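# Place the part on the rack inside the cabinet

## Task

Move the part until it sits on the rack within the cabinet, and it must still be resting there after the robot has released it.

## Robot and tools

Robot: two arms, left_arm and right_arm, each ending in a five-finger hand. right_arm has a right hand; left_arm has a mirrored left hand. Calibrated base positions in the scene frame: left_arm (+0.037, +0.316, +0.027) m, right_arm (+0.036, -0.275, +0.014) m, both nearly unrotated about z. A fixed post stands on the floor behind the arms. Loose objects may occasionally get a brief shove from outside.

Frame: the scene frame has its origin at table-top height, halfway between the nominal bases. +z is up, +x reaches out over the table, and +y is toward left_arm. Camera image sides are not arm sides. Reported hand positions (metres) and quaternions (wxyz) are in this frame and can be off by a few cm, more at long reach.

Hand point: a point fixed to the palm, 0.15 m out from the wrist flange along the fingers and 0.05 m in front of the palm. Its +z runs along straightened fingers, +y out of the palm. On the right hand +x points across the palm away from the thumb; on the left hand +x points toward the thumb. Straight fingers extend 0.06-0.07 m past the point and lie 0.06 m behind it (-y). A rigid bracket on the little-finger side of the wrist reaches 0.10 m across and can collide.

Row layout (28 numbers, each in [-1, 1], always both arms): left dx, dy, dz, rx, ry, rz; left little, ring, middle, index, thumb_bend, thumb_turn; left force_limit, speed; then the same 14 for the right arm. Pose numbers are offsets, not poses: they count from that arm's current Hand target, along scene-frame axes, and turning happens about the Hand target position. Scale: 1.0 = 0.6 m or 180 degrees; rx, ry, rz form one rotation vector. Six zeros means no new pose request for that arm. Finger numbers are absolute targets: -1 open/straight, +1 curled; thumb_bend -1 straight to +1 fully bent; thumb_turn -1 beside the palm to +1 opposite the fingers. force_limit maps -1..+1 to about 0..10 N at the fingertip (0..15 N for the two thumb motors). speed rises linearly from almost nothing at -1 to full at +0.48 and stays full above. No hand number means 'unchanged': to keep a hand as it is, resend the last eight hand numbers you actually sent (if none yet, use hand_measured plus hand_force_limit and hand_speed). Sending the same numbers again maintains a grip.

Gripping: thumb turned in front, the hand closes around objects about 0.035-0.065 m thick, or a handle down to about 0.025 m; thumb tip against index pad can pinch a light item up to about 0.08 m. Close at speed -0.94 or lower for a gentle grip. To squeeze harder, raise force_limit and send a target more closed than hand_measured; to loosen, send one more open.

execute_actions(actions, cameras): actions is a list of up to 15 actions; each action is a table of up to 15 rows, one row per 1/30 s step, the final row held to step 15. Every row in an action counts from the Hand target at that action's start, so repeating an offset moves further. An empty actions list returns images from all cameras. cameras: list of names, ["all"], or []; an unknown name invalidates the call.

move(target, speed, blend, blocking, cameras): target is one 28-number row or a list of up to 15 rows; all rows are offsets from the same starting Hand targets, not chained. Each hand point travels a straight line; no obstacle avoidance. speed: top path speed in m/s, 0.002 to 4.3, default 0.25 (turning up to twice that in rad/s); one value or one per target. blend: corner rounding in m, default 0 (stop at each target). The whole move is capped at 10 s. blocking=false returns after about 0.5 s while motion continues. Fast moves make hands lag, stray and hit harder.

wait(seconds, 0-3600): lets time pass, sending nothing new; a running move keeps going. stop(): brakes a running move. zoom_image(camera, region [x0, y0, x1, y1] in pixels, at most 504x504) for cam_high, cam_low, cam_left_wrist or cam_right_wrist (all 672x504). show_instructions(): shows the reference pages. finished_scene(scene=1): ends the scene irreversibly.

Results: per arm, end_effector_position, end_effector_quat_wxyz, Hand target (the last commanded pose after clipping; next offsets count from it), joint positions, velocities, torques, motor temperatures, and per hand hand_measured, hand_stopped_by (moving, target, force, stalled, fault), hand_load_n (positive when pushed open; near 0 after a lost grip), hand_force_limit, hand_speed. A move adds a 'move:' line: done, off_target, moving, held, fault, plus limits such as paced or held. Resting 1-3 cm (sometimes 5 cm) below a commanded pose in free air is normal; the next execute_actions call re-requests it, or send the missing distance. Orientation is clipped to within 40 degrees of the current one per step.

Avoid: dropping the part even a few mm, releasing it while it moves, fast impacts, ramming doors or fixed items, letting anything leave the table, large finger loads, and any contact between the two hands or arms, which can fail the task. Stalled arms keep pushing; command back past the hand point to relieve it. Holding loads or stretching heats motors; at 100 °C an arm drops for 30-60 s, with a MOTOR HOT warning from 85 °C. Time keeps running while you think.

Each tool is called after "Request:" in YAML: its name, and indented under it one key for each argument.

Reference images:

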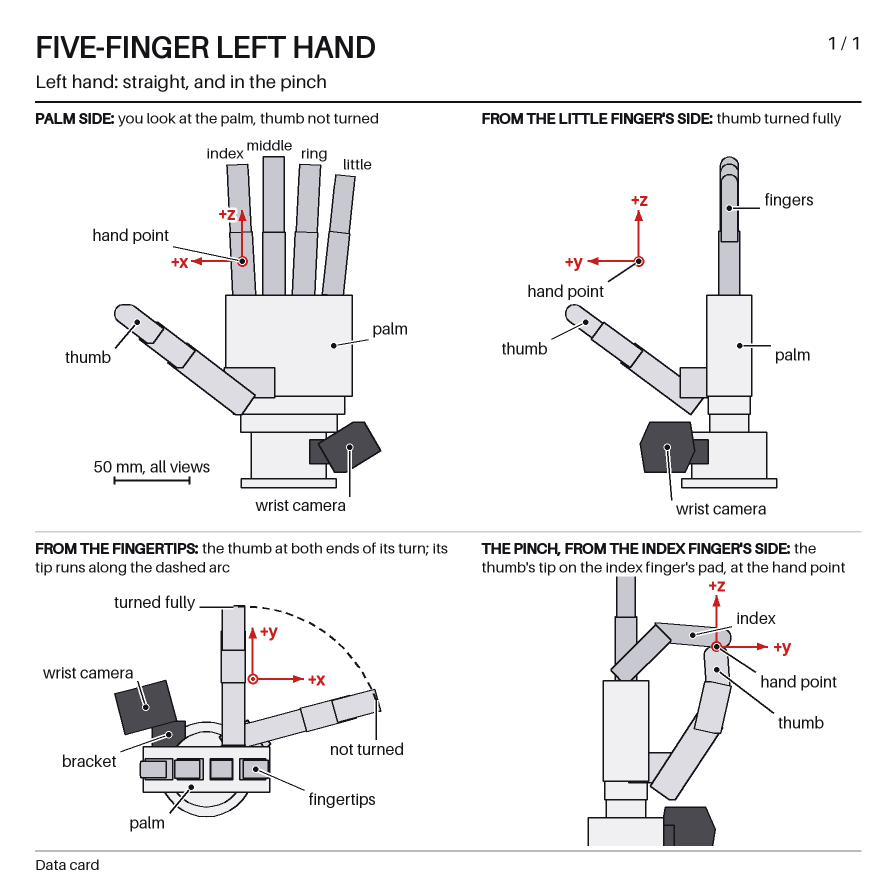

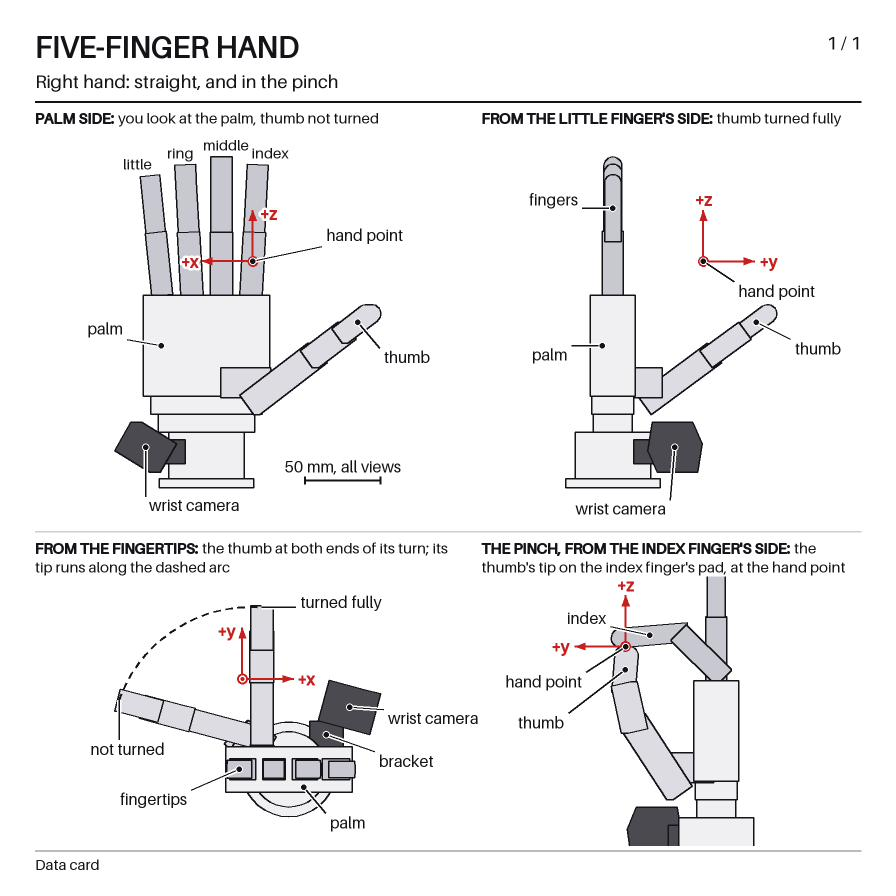

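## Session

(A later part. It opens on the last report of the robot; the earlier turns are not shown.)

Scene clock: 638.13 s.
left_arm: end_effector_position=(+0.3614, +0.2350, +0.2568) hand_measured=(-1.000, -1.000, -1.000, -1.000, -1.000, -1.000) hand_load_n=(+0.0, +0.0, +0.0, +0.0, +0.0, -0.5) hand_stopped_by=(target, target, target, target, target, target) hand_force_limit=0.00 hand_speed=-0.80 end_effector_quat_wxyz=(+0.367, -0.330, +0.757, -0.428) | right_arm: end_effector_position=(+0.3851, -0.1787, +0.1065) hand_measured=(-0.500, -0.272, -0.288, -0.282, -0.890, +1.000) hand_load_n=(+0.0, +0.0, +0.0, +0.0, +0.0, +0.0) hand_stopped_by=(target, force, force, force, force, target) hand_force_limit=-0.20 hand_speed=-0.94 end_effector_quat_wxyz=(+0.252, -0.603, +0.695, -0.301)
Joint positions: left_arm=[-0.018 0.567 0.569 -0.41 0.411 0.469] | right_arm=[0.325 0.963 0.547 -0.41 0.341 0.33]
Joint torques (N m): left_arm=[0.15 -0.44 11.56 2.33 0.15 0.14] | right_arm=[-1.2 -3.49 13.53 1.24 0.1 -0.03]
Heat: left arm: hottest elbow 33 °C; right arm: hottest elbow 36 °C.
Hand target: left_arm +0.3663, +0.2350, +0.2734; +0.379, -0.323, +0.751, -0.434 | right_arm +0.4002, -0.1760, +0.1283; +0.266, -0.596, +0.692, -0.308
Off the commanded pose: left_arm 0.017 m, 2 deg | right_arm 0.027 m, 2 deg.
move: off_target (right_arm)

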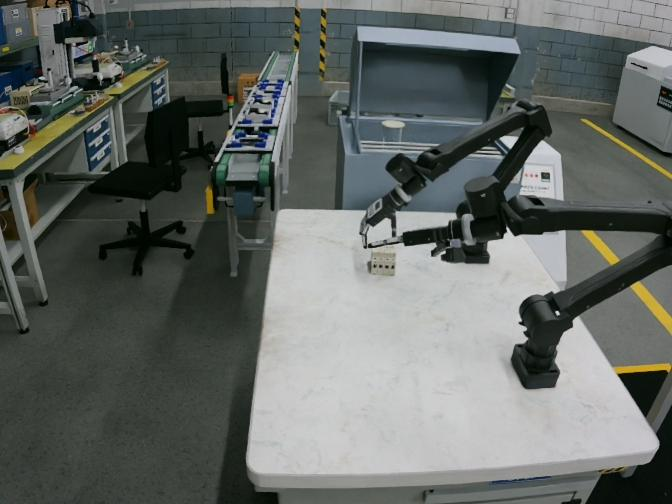

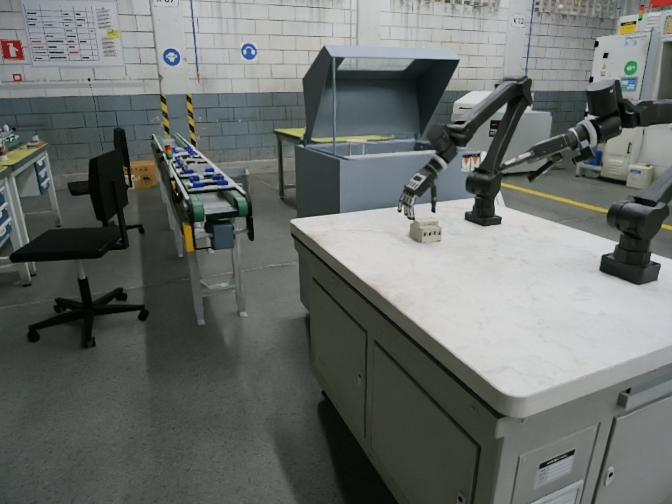

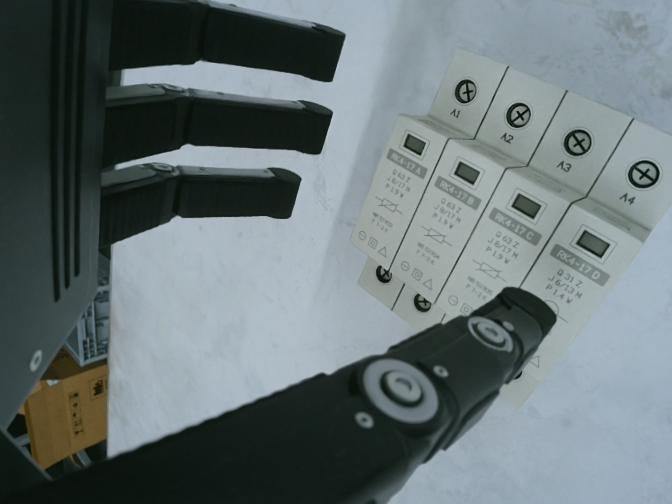

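Request:
zoom_image:
  camera: "cam_right_wrist"
  region: [330, 20, 672, 320]

Request:
zoom_image:
  camera: "cam_low"
  region: [370, 150, 480, 260]

Scaled by 1.474.

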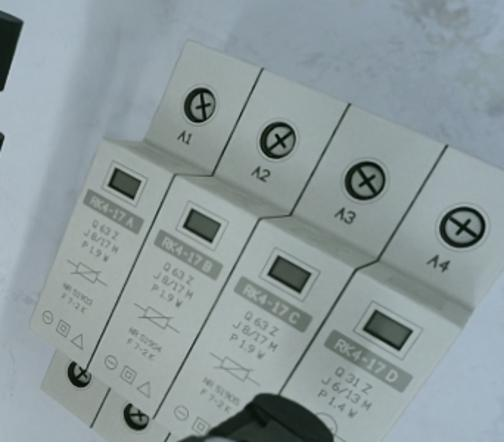

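Scaled by 4.582.

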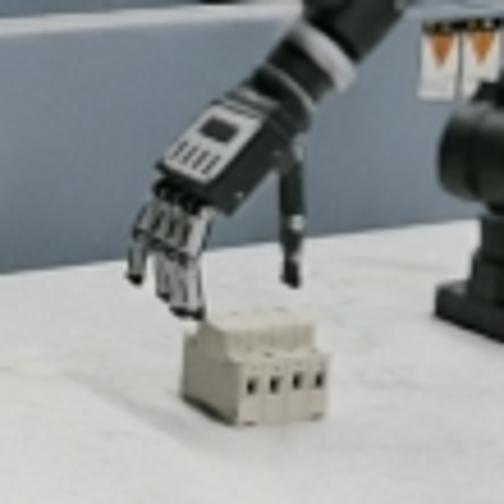

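Request:
move:
  target: [0,0,0,0,0,0,-1,-1,-1,-1,-1,-1,0,-0.8,-0.0537,-0.0083,0.0195,0,0,0,-0.5,-0.5,-0.5,-0.5,-1,1,-0.2,-0.5]
  speed: 0.08
  cameras: ["cam_high","cam_right_wrist"]

Scene clock: 680.73 s.
left_arm: end_effector_position=(+0.3614, +0.2350, +0.2568) hand_measured=(-1.000, -1.000, -1.000, -1.000, -1.000, -1.000) hand_load_n=(+0.0, +0.0, +0.0, +0.0, +0.0, -0.5) hand_stopped_by=(target, target, target, target, target, target) hand_force_limit=0.00 hand_speed=-0.80 end_effector_quat_wxyz=(+0.367, -0.330, +0.757, -0.428) | right_arm: end_effector_position=(+0.3657, -0.1841, +0.1332) hand_measured=(-0.500, -0.500, -0.500, -0.500, -1.000, +1.000) hand_load_n=(-0.5, +0.0, -0.5, -0.5, +0.0, +0.0) hand_stopped_by=(target, target, target, target, target, target) hand_force_limit=-0.20 hand_speed=-0.50 end_effector_quat_wxyz=(+0.262, -0.599, +0.691, -0.309)
Joint positions: left_arm=[-0.018 0.567 0.569 -0.41 0.411 0.469] | right_arm=[0.336 0.836 0.547 -0.51 0.354 0.333]
Joint torques (N m): left_arm=[0.09 -0.5 11.55 2.33 0.15 0.14] | right_arm=[-0.15 -1.96 11.37 1.17 0.19 0.1]
Heat: left arm: hottest elbow 33 °C; right arm: hottest elbow 37 °C.
Hand target: left_arm +0.3663, +0.2350, +0.2734; +0.379, -0.323, +0.751, -0.434 | right_arm +0.3680, -0.1810, +0.1400; +0.266, -0.596, +0.692, -0.308
Off the commanded pose: left_arm 0.017 m, 2 deg | right_arm 0.008 m, 1 deg.
move: done

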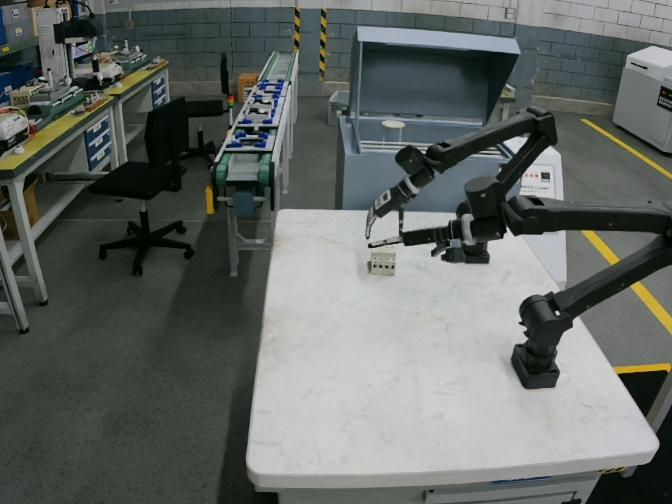

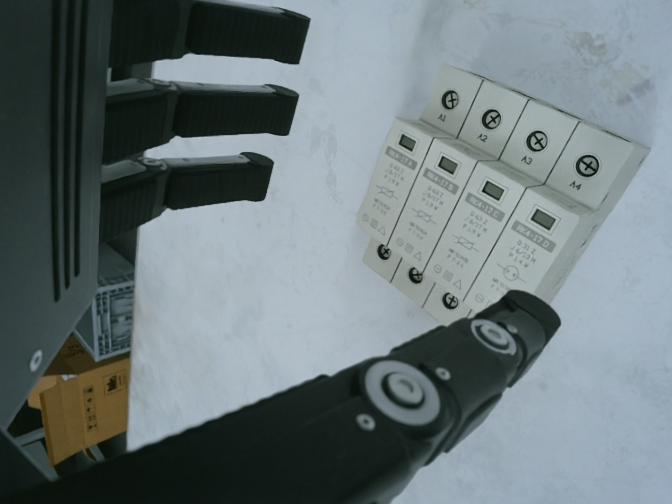

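Request:
move:
  target: [0,0,0,0,0,0,-1,-1,-1,-1,-1,-1,0,-0.8,0,-0.002,-0.08,0,0,0,-0.5,-0.5,-0.5,-0.5,-1,1,-0.2,-0.5]
  speed: 0.06
  cameras: ["cam_high","cam_low","cam_right_wrist"]

Request:
zoom_image:
  camera: "cam_high"
  region: [330, 200, 430, 300]

Scene clock: 693.20 s.
left_arm: end_effector_position=(+0.3614, +0.2350, +0.2568) hand_measured=(-1.000, -1.000, -1.000, -1.000, -1.000, -1.000) hand_load_n=(+0.0, -0.5, +0.0, +0.0, +0.0, +0.0) hand_stopped_by=(target, target, target, target, target, target) hand_force_limit=0.00 hand_speed=-0.80 end_effector_quat_wxyz=(+0.367, -0.330, +0.757, -0.428) | right_arm: end_effector_position=(+0.3662, -0.1840, +0.0938) hand_measured=(-0.500, -0.500, -0.500, -0.500, -1.000, +1.000) hand_load_n=(+0.0, -0.5, +0.0, +0.0, +0.0, +0.0) hand_stopped_by=(target, target, target, target, target, target) hand_force_limit=-0.20 hand_speed=-0.50 end_effector_quat_wxyz=(+0.261, -0.599, +0.691, -0.308)
Joint positions: left_arm=[-0.018 0.567 0.569 -0.41 0.411 0.469] | right_arm=[0.336 0.896 0.464 -0.369 0.354 0.333]
Joint torques (N m): left_arm=[0.15 -0.44 11.55 2.35 0.15 0.13] | right_arm=[-0.56 -1.61 9.06 2.54 0.06 0.07]
Heat: left arm: hottest elbow 33 °C; right arm: hottest elbow 37 °C.
Hand target: left_arm +0.3663, +0.2350, +0.2734; +0.379, -0.323, +0.751, -0.434 | right_arm +0.3679, -0.1822, +0.0919; +0.266, -0.596, +0.692, -0.308
Off the commanded pose: left_arm 0.017 m, 2 deg | right_arm 0.003 m, 1 deg.
move: done

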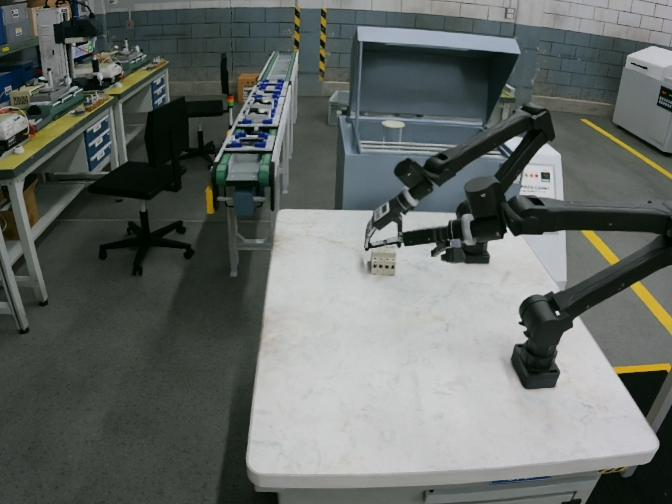

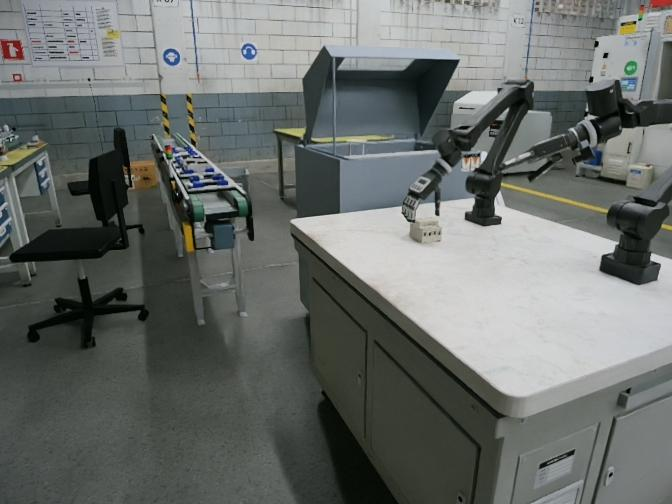

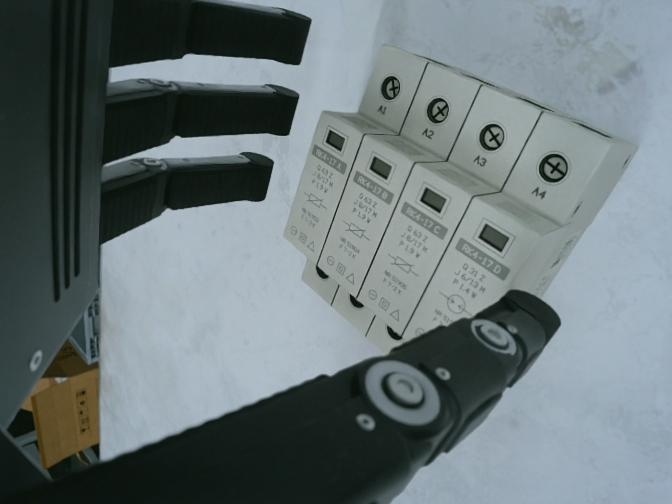

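Scaled by 5.040.

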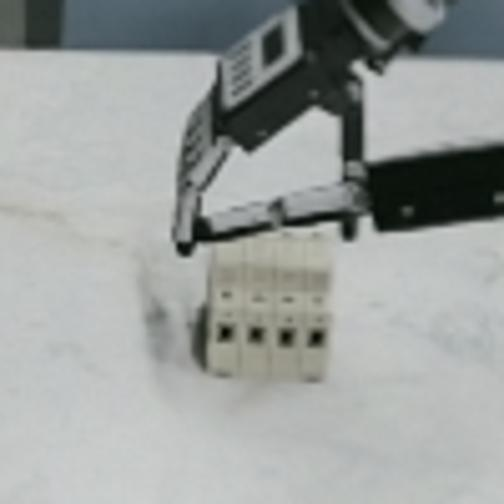

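Request:
move:
  target: [0,0,0,0,0,0,-1,-1,-1,-1,-1,-1,0,-0.8,0,0,-0.072,0,0,0,-0.5,-0.5,-0.5,-0.5,-1,1,-0.2,-0.5]
  speed: 0.05
  cameras: ["cam_high","cam_low","cam_right_wrist"]

Request:
zoom_image:
  camera: "cam_high"
  region: [330, 200, 430, 300]

Scene clock: 704.47 s.
left_arm: end_effector_position=(+0.3614, +0.2350, +0.2568) hand_measured=(-1.000, -1.000, -1.000, -1.000, -1.000, -1.000) hand_load_n=(-0.5, +0.0, +0.0, +0.0, +0.0, +0.0) hand_stopped_by=(target, target, target, target, target, target) hand_force_limit=0.00 hand_speed=-0.80 end_effector_quat_wxyz=(+0.367, -0.330, +0.757, -0.428) | right_arm: end_effector_position=(+0.3668, -0.1837, +0.0504) hand_measured=(-0.500, -0.500, -0.500, -0.500, -1.000, +1.000) hand_load_n=(+0.0, -0.5, +0.0, +0.0, +0.0, +0.0) hand_stopped_by=(target, target, target, target, target, target) hand_force_limit=-0.20 hand_speed=-0.50 end_effector_quat_wxyz=(+0.261, -0.599, +0.692, -0.308)
Joint positions: left_arm=[-0.018 0.567 0.569 -0.41 0.411 0.469] | right_arm=[0.336 0.998 0.384 -0.187 0.354 0.333]
Joint torques (N m): left_arm=[0.15 -0.44 11.55 2.35 0.14 0.14] | right_arm=[-0.5 -2.2 8.16 2.52 0.06 0.07]
Heat: left arm: hottest elbow 33 °C; right arm: hottest elbow 37 °C.
Hand target: left_arm +0.3663, +0.2350, +0.2734; +0.379, -0.323, +0.751, -0.434 | right_arm +0.3679, -0.1822, +0.0487; +0.266, -0.596, +0.692, -0.308
Off the commanded pose: left_arm 0.017 m, 2 deg | right_arm 0.003 m, 1 deg.
move: done

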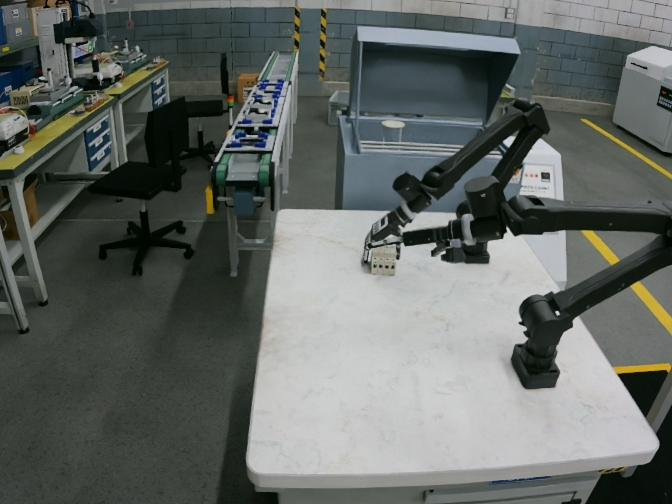

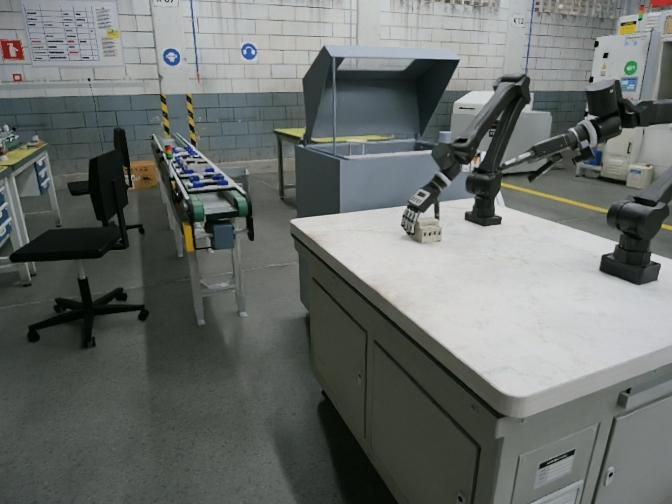

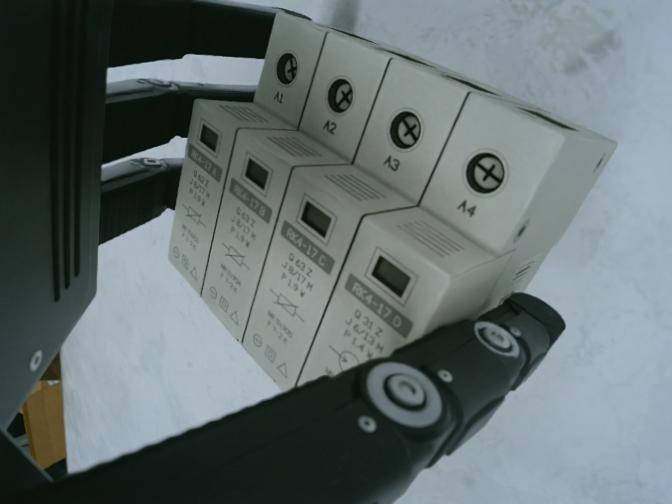

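Scaled by 5.040.

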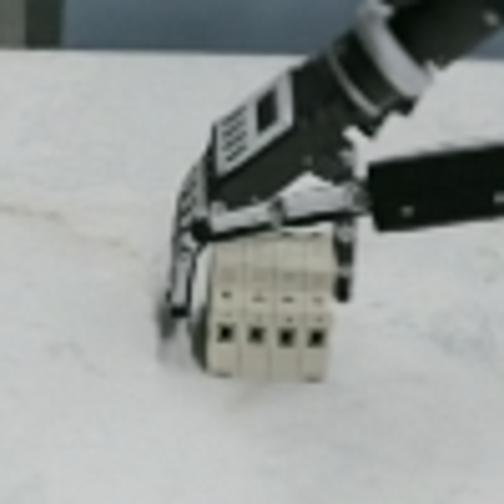

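Request:
move:
  target: [0,0,0,0,0,0,-1,-1,-1,-1,-1,-1,0,-0.8,0,0,0.03,0,0,0,-0.5,-0.5,-0.5,-0.5,-1,1,-0.2,-0.5]
  speed: 0.05
  cameras: ["cam_right_wrist"]

Scene clock: 712.70 s.
left_arm: end_effector_position=(+0.3614, +0.2350, +0.2568) hand_measured=(-1.000, -1.000, -1.000, -1.000, -1.000, -1.000) hand_load_n=(+0.0, +0.0, +0.0, +0.0, +0.0, -0.5) hand_stopped_by=(target, target, target, target, target, target) hand_force_limit=0.00 hand_speed=-0.80 end_effector_quat_wxyz=(+0.367, -0.330, +0.757, -0.428) | right_arm: end_effector_position=(+0.3591, -0.1864, +0.0536) hand_measured=(-0.500, -0.500, -0.500, -0.500, -1.000, +1.000) hand_load_n=(+0.0, +0.0, +0.0, +0.0, +0.0, +0.0) hand_stopped_by=(target, target, target, target, target, target) hand_force_limit=-0.20 hand_speed=-0.50 end_effector_quat_wxyz=(+0.255, -0.601, +0.693, -0.306)
Joint positions: left_arm=[-0.018 0.567 0.569 -0.41 0.411 0.469] | right_arm=[0.336 0.964 0.384 -0.236 0.354 0.333]
Joint torques (N m): left_arm=[0.15 -0.5 11.55 2.35 0.15 0.14] | right_arm=[-0.5 -3.08 11.17 1.18 0.06 0.07]
Heat: left arm: hottest elbow 33 °C; right arm: hottest elbow 36 °C.
Hand target: left_arm +0.3663, +0.2350, +0.2734; +0.379, -0.323, +0.751, -0.434 | right_arm +0.3680, -0.1822, +0.0667; +0.266, -0.596, +0.692, -0.308
Off the commanded pose: left_arm 0.017 m, 2 deg | right_arm 0.016 m, 1 deg.
move: off_target (right_arm)

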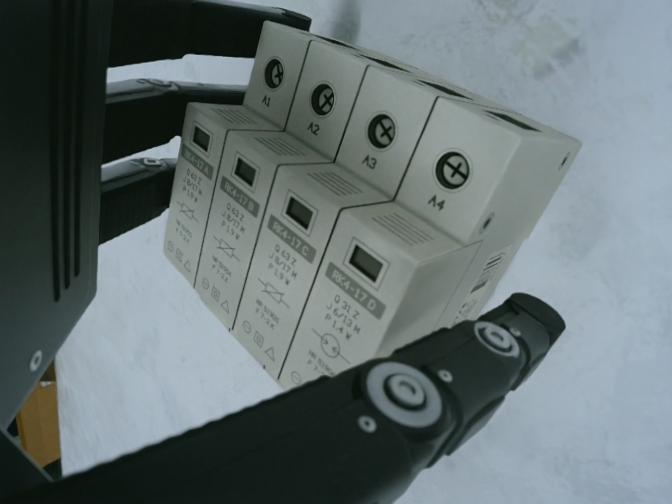

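Request:
move:
  target: [0,0,0,0,0,0,-1,-1,-1,-1,-1,-1,0,-0.8,0.02,0.002,0.018,0,0,0,-0.5,-0.5,-0.5,-0.5,-1,1,-0.2,-0.5]
  speed: 0.05
  cameras: ["cam_right_wrist"]

Scene clock: 718.67 s.
left_arm: end_effector_position=(+0.3614, +0.2350, +0.2568) hand_measured=(-1.000, -1.000, -1.000, -1.000, -1.000, -1.000) hand_load_n=(+0.0, -0.5, +0.0, +0.0, +0.0, +0.0) hand_stopped_by=(target, target, target, target, target, target) hand_force_limit=0.00 hand_speed=-0.80 end_effector_quat_wxyz=(+0.367, -0.330, +0.757, -0.428) | right_arm: end_effector_position=(+0.3617, -0.1849, +0.0587) hand_measured=(-0.500, -0.500, -0.500, -0.500, -1.000, +1.000) hand_load_n=(+0.0, +0.0, +0.0, +0.0, +0.0, +0.0) hand_stopped_by=(target, target, target, target, target, target) hand_force_limit=-0.20 hand_speed=-0.50 end_effector_quat_wxyz=(+0.255, -0.603, +0.693, -0.303)
Joint positions: left_arm=[-0.018 0.567 0.569 -0.41 0.411 0.469] | right_arm=[0.333 0.964 0.402 -0.257 0.347 0.333]
Joint torques (N m): left_arm=[0.15 -0.5 11.54 2.33 0.15 0.14] | right_arm=[-1.32 -1.73 13.41 1.16 0.03 -0.01]
Heat: left arm: hottest elbow 33 °C; right arm: hottest elbow 36 °C.
Hand target: left_arm +0.3663, +0.2350, +0.2734; +0.379, -0.323, +0.751, -0.434 | right_arm +0.3798, -0.1811, +0.0774; +0.266, -0.596, +0.692, -0.308
Off the commanded pose: left_arm 0.017 m, 2 deg | right_arm 0.027 m, 2 deg.
move: off_target (right_arm)

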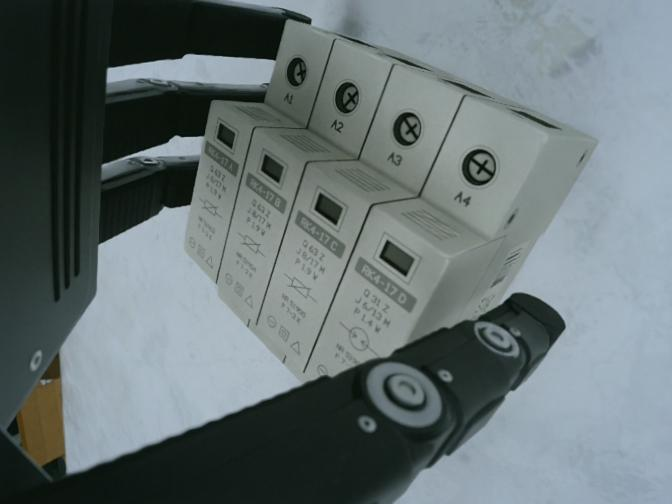

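Request:
move:
  target: [0,0,0,0,0,0,-1,-1,-1,-1,-1,-1,0,-0.8,0,0,0,0,0,0,-0.5,0.1,0.1,0.1,-0.3,1,-0.6,-0.94]
  speed: 0.05
  cameras: ["cam_right_wrist"]

Request:
move:
  target: [0,0,0,0,0,0,-1,-1,-1,-1,-1,-1,0,-0.8,0,0,0,0,0,0,-0.5,0.2,0.2,0.2,-0.2,1,0.5,-0.94]
  speed: 0.05
  cameras: ["cam_high","cam_right_wrist"]

Scene clock: 731.97 s.
left_arm: end_effector_position=(+0.3614, +0.2350, +0.2568) hand_measured=(-1.000, -1.000, -1.000, -1.000, -1.000, -1.000) hand_load_n=(+0.0, +0.0, -0.5, +0.0, +0.0, +0.0) hand_stopped_by=(target, target, target, target, target, target) hand_force_limit=0.00 hand_speed=-0.80 end_effector_quat_wxyz=(+0.367, -0.330, +0.757, -0.428) | right_arm: end_effector_position=(+0.3617, -0.1853, +0.0584) hand_measured=(-0.500, -0.286, -0.304, -0.298, -0.892, +1.000) hand_load_n=(+0.0, +2.5, +1.5, +3.0, +3.5, +1.0) hand_stopped_by=(target, force, force, force, force, target) hand_force_limit=-0.60 hand_speed=-0.94 end_effector_quat_wxyz=(+0.254, -0.602, +0.693, -0.303)
Joint positions: left_arm=[-0.018 0.567 0.569 -0.41 0.411 0.469] | right_arm=[0.332 0.965 0.402 -0.257 0.347 0.333]
Joint torques (N m): left_arm=[0.15 -0.44 11.55 2.35 0.14 0.14] | right_arm=[-1.2 -1.85 13.38 1.14 0.04 -0.01]
Heat: left arm: hottest elbow 34 °C; right arm: hottest elbow 37 °C.
Hand target: left_arm +0.3663, +0.2350, +0.2734; +0.379, -0.323, +0.751, -0.434 | right_arm +0.3799, -0.1811, +0.0774; +0.266, -0.596, +0.692, -0.308
Off the commanded pose: left_arm 0.017 m, 2 deg | right_arm 0.027 m, 2 deg.
move: done

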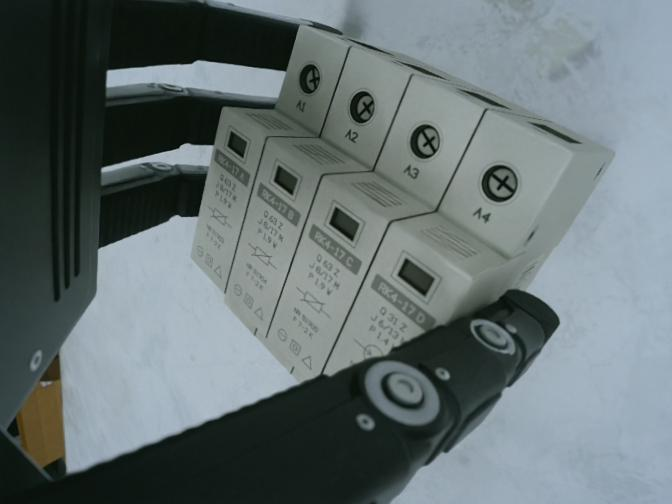

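Scene clock: 732.47 s.
left_arm: end_effector_position=(+0.3614, +0.2350, +0.2568) hand_measured=(-1.000, -1.000, -1.000, -1.000, -1.000, -1.000) hand_load_n=(+0.0, +0.0, +0.0, +0.0, +0.0, -0.5) hand_stopped_by=(target, target, target, target, target, target) hand_force_limit=0.00 hand_speed=-0.80 end_effector_quat_wxyz=(+0.367, -0.330, +0.757, -0.428) | right_arm: end_effector_position=(+0.3617, -0.1853, +0.0584) hand_measured=(-0.500, -0.262, -0.280, -0.278, -0.888, +1.000) hand_load_n=(+0.0, +7.5, +9.0, +7.0, +11.5, +3.5) hand_stopped_by=(target, force, force, force, force, target) hand_force_limit=0.50 hand_speed=-0.94 end_effector_quat_wxyz=(+0.254, -0.602, +0.693, -0.303)
Joint positions: left_arm=[-0.018 0.567 0.569 -0.41 0.411 0.469] | right_arm=[0.332 0.965 0.402 -0.257 0.347 0.333]
Joint torques (N m): left_arm=[0.15 -0.5 11.56 2.35 0.15 0.14] | right_arm=[-1.26 -1.9 13.39 1.13 0.04 -0.01]
Heat: left arm: hottest elbow 34 °C; right arm: hottest elbow 37 °C.
Hand target: left_arm +0.3663, +0.2350, +0.2734; +0.379, -0.323, +0.751, -0.434 | right_arm +0.3799, -0.1811, +0.0775; +0.266, -0.596, +0.692, -0.308
Off the commanded pose: left_arm 0.017 m, 2 deg | right_arm 0.027 m, 2 deg.
move: done

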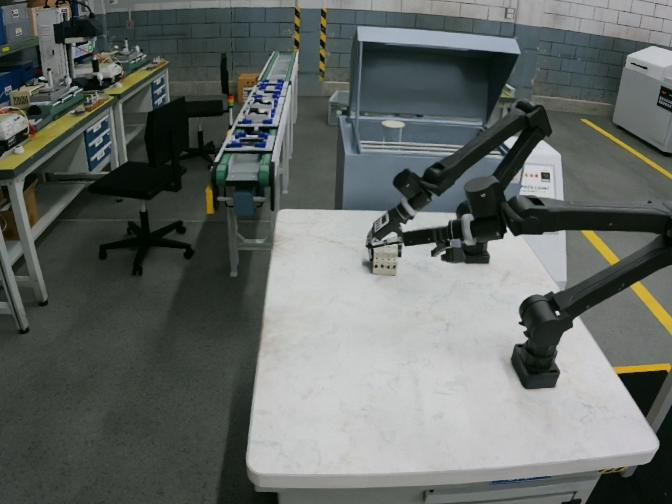

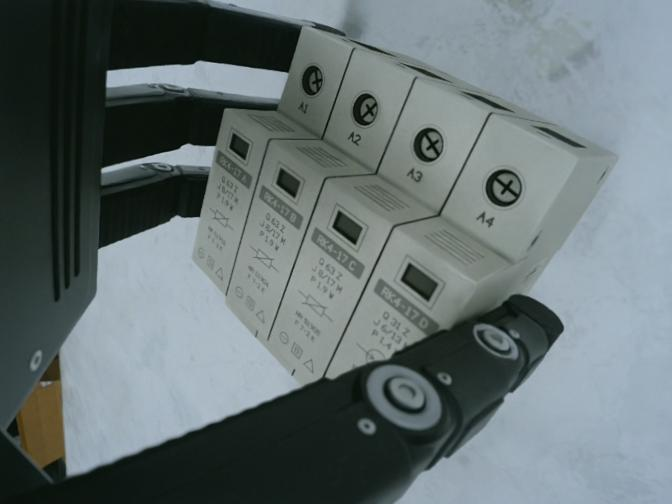

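Request:
move:
  target: [0,0,0,0,0,0,-1,-1,-1,-1,-1,-1,0,-0.8,0.005,0,0.05,0,0,0,-0.5,0.2,0.2,0.2,-0.2,1,0.5,-0.94]
  speed: 0.05
  cameras: ["cam_high","cam_low","cam_right_wrist"]

Request:
zoom_image:
  camera: "cam_high"
  region: [330, 200, 430, 300]

Scene clock: 737.87 s.
left_arm: end_effector_position=(+0.3614, +0.2350, +0.2568) hand_measured=(-1.000, -1.000, -1.000, -1.000, -1.000, -1.000) hand_load_n=(+0.0, +0.0, -0.5, +0.0, +0.0, +0.0) hand_stopped_by=(target, target, target, target, target, target) hand_force_limit=0.00 hand_speed=-0.80 end_effector_quat_wxyz=(+0.367, -0.330, +0.757, -0.428) | right_arm: end_effector_position=(+0.3498, -0.1896, +0.0630) hand_measured=(-0.500, -0.262, -0.280, -0.280, -0.888, +1.000) hand_load_n=(+0.0, +7.0, +7.5, +6.0, +10.5, +3.0) hand_stopped_by=(target, force, force, force, force, target) hand_force_limit=0.50 hand_speed=-0.94 end_effector_quat_wxyz=(+0.226, -0.614, +0.698, -0.290)
Joint positions: left_arm=[-0.018 0.567 0.569 -0.41 0.411 0.469] | right_arm=[0.33 0.944 0.434 -0.377 0.344 0.333]
Joint torques (N m): left_arm=[0.15 -0.56 11.52 2.33 0.15 0.14] | right_arm=[-1.32 -4.37 16.09 1.42 0.1 -0.04]
Heat: left arm: hottest elbow 34 °C; right arm: hottest elbow 38 °C.
Hand target: left_arm +0.3663, +0.2350, +0.2734; +0.379, -0.323, +0.751, -0.434 | right_arm +0.3829, -0.1811, +0.1075; +0.266, -0.596, +0.692, -0.308
Off the commanded pose: left_arm 0.017 m, 2 deg | right_arm 0.056 m, 5 deg.
move: off_target (right_arm)

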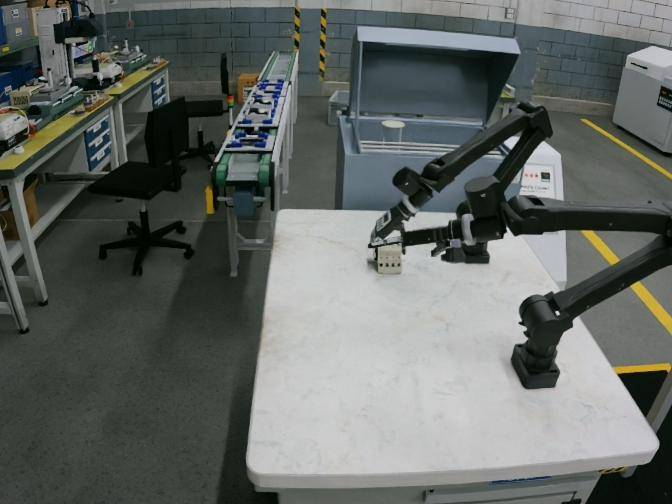

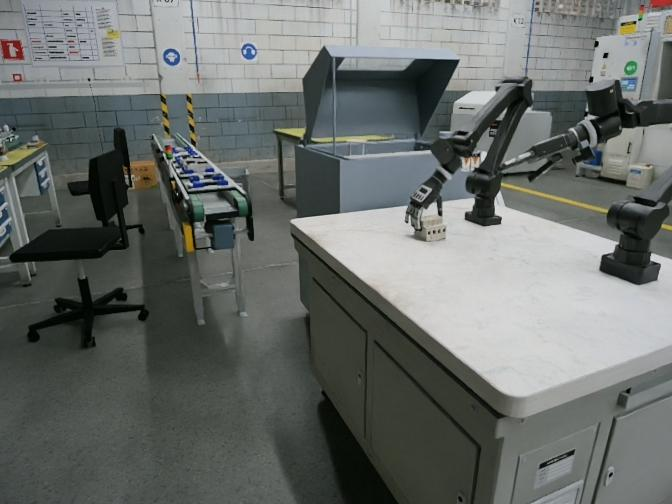

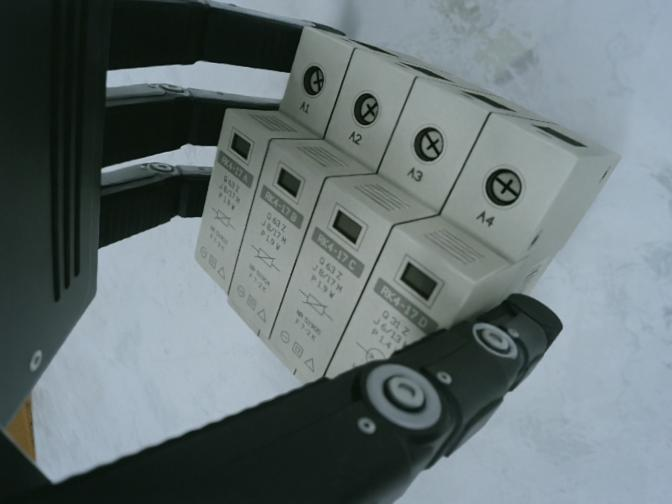

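Scaled by 5.040.

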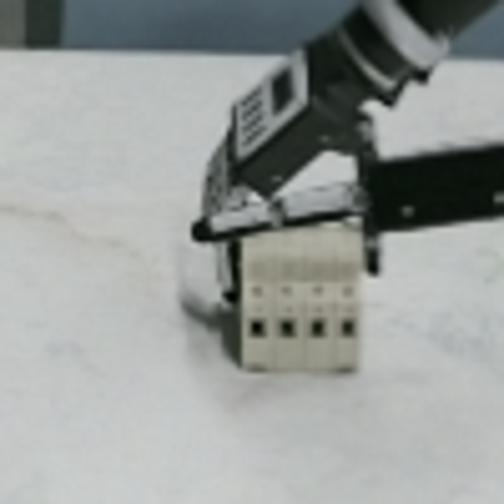

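Request:
move:
  target: [0,0,0,0,0,0,-1,-1,-1,-1,-1,-1,0,-0.8,0.01,0,0.05,0,0,0,-0.5,0.2,0.2,0.2,-0.2,1,0.5,-0.94]
  speed: 0.05
  cameras: ["cam_high","cam_low","cam_right_wrist"]

Request:
zoom_image:
  camera: "cam_high"
  region: [330, 200, 430, 300]

Scene clock: 747.13 s.
left_arm: end_effector_position=(+0.3614, +0.2350, +0.2568) hand_measured=(-1.000, -1.000, -1.000, -1.000, -1.000, -1.000) hand_load_n=(+0.0, +0.0, -0.5, +0.0, +0.0, +0.0) hand_stopped_by=(target, target, target, target, target, target) hand_force_limit=0.00 hand_speed=-0.80 end_effector_quat_wxyz=(+0.367, -0.330, +0.757, -0.428) | right_arm: end_effector_position=(+0.3747, -0.1832, +0.1149) hand_measured=(-0.500, -0.260, -0.278, -0.278, -0.884, +1.000) hand_load_n=(+0.0, +0.0, +0.0, +0.0, +0.0, +0.0) hand_stopped_by=(target, force, force, force, force, target) hand_force_limit=0.50 hand_speed=-0.94 end_effector_quat_wxyz=(+0.251, -0.603, +0.695, -0.301)
Joint positions: left_arm=[-0.018 0.567 0.569 -0.41 0.411 0.469] | right_arm=[0.322 0.91 0.543 -0.459 0.339 0.328]
Joint torques (N m): left_arm=[0.09 -0.5 11.55 2.33 0.15 0.14] | right_arm=[-1.26 -2.67 13.7 1.2 0.05 -0.04]
Heat: left arm: hottest elbow 34 °C; right arm: hottest elbow 38 °C.
Hand target: left_arm +0.3663, +0.2350, +0.2734; +0.379, -0.323, +0.751, -0.434 | right_arm +0.3889, -0.1811, +0.1375; +0.266, -0.596, +0.692, -0.308
Off the commanded pose: left_arm 0.017 m, 2 deg | right_arm 0.027 m, 2 deg.
move: off_target (right_arm)

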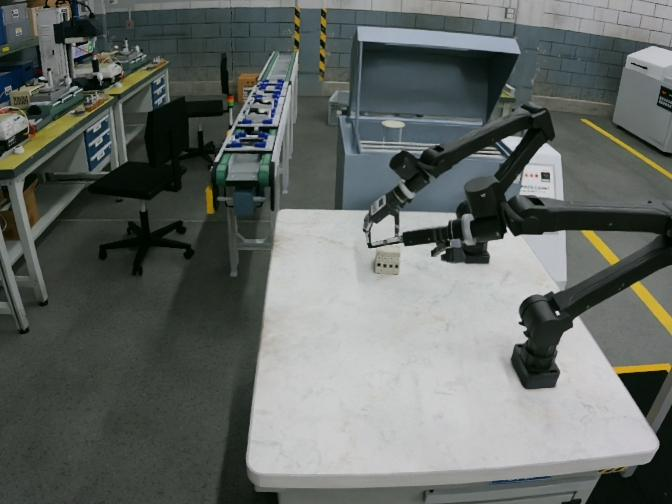

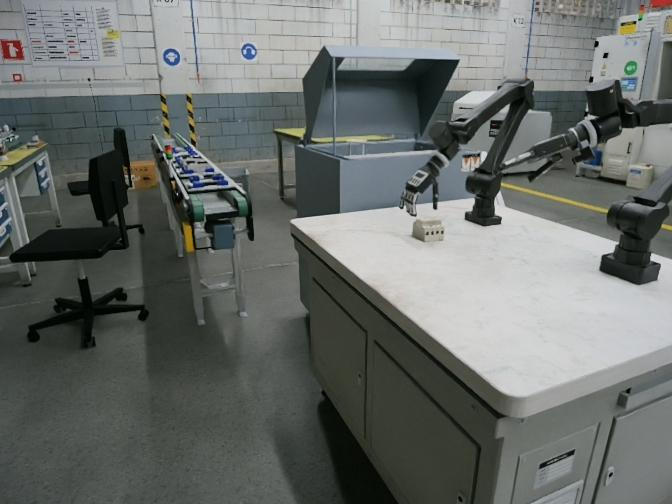

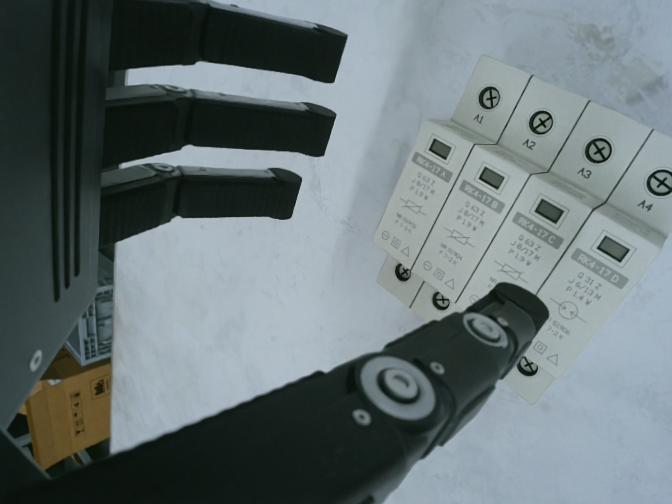

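Scaled by 5.040.

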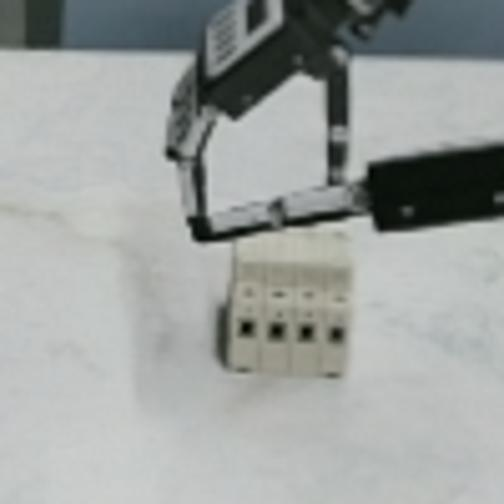

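Request:
zoom_image:
  camera: "cam_right_wrist"
  region: [340, 30, 672, 330]

Scaled by 1.518.

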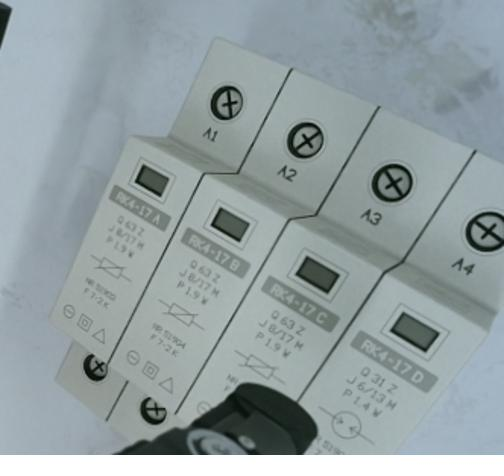

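Request:
move:
  target:
    - [0,0,0,0,0,0,-1,-1,-1,-1,-1,-1,0,-0.8,-0.058,-0.003,0,0,0,0,-0.5,-0.5,-0.5,-0.5,-1,1,0.5,-0.5]
    - [0,0,0,0,0,0,-1,-1,-1,-1,-1,-1,0,-0.8,-0.058,-0.003,-0.0775,0,0,0,-0.5,-0.5,-0.5,-0.5,-1,1,0.5,-0.5]
  speed: 0.08
  cameras: ["cam_high","cam_low","cam_right_wrist"]

Request:
zoom_image:
  camera: "cam_high"
  region: [330, 200, 430, 300]

Scene clock: 813.13 s.
left_arm: end_effector_position=(+0.3614, +0.2350, +0.2568) hand_measured=(-1.000, -1.000, -1.000, -1.000, -1.000, -1.000) hand_load_n=(-0.5, +0.0, +0.0, +0.0, +0.0, -0.5) hand_stopped_by=(target, target, target, target, target, target) hand_force_limit=0.00 hand_speed=-0.80 end_effector_quat_wxyz=(+0.367, -0.330, +0.757, -0.428) | right_arm: end_effector_position=(+0.3520, -0.1857, +0.0918) hand_measured=(-0.500, -0.500, -0.500, -0.500, -1.000, +1.000) hand_load_n=(+0.0, +0.0, +0.0, +0.0, +0.0, +0.0) hand_stopped_by=(target, target, target, target, target, target) hand_force_limit=0.50 hand_speed=-0.50 end_effector_quat_wxyz=(+0.260, -0.599, +0.692, -0.308)
Joint positions: left_arm=[-0.018 0.567 0.569 -0.41 0.411 0.469] | right_arm=[0.349 0.845 0.438 -0.4 0.363 0.343]
Joint torques (N m): left_arm=[0.09 -0.44 11.55 2.33 0.15 0.14] | right_arm=[-0.15 -1.08 9.24 2.48 0.18 0.1]
Motor temperatures (°C): left_arm=[26 21 34 21 21 22] | right_arm=[22 23 40 23 21 23]
Heat: left arm: hottest elbow 34 °C; right arm: hottest elbow 40 °C.
Hand target: left_arm +0.3663, +0.2350, +0.2734; +0.379, -0.323, +0.751, -0.434 | right_arm +0.3540, -0.1829, +0.0908; +0.266, -0.597, +0.692, -0.308
Off the commanded pose: left_arm 0.017 m, 2 deg | right_arm 0.004 m, 1 deg.
move: done

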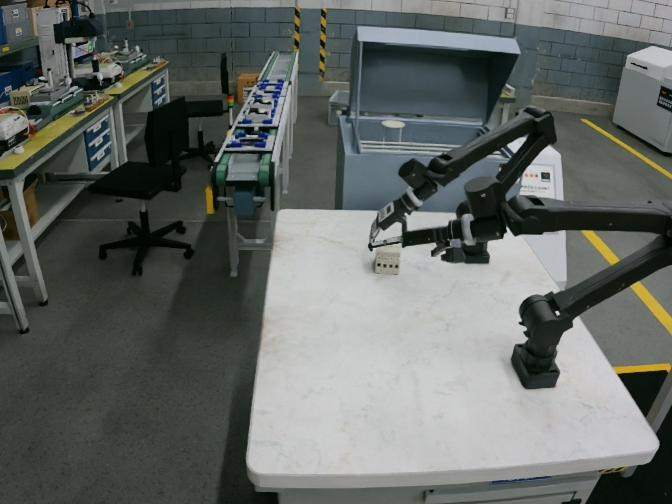

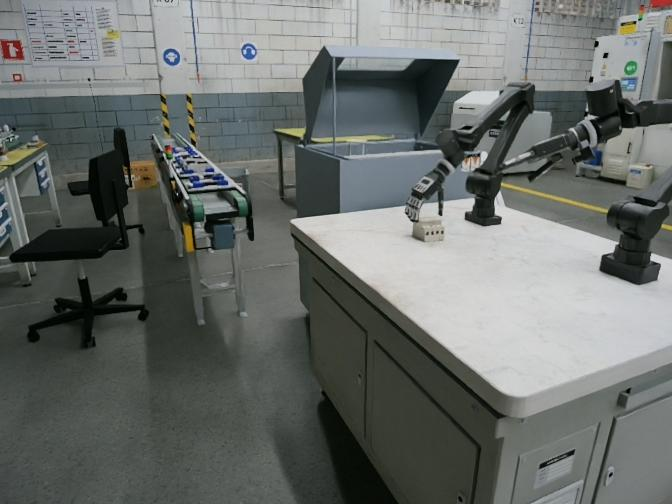

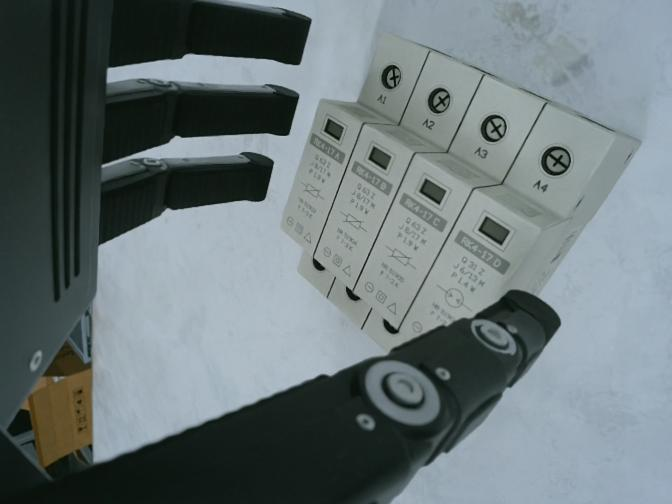

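Scaled by 5.040.

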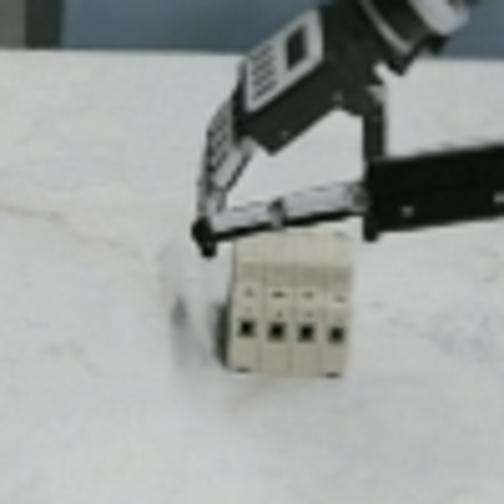

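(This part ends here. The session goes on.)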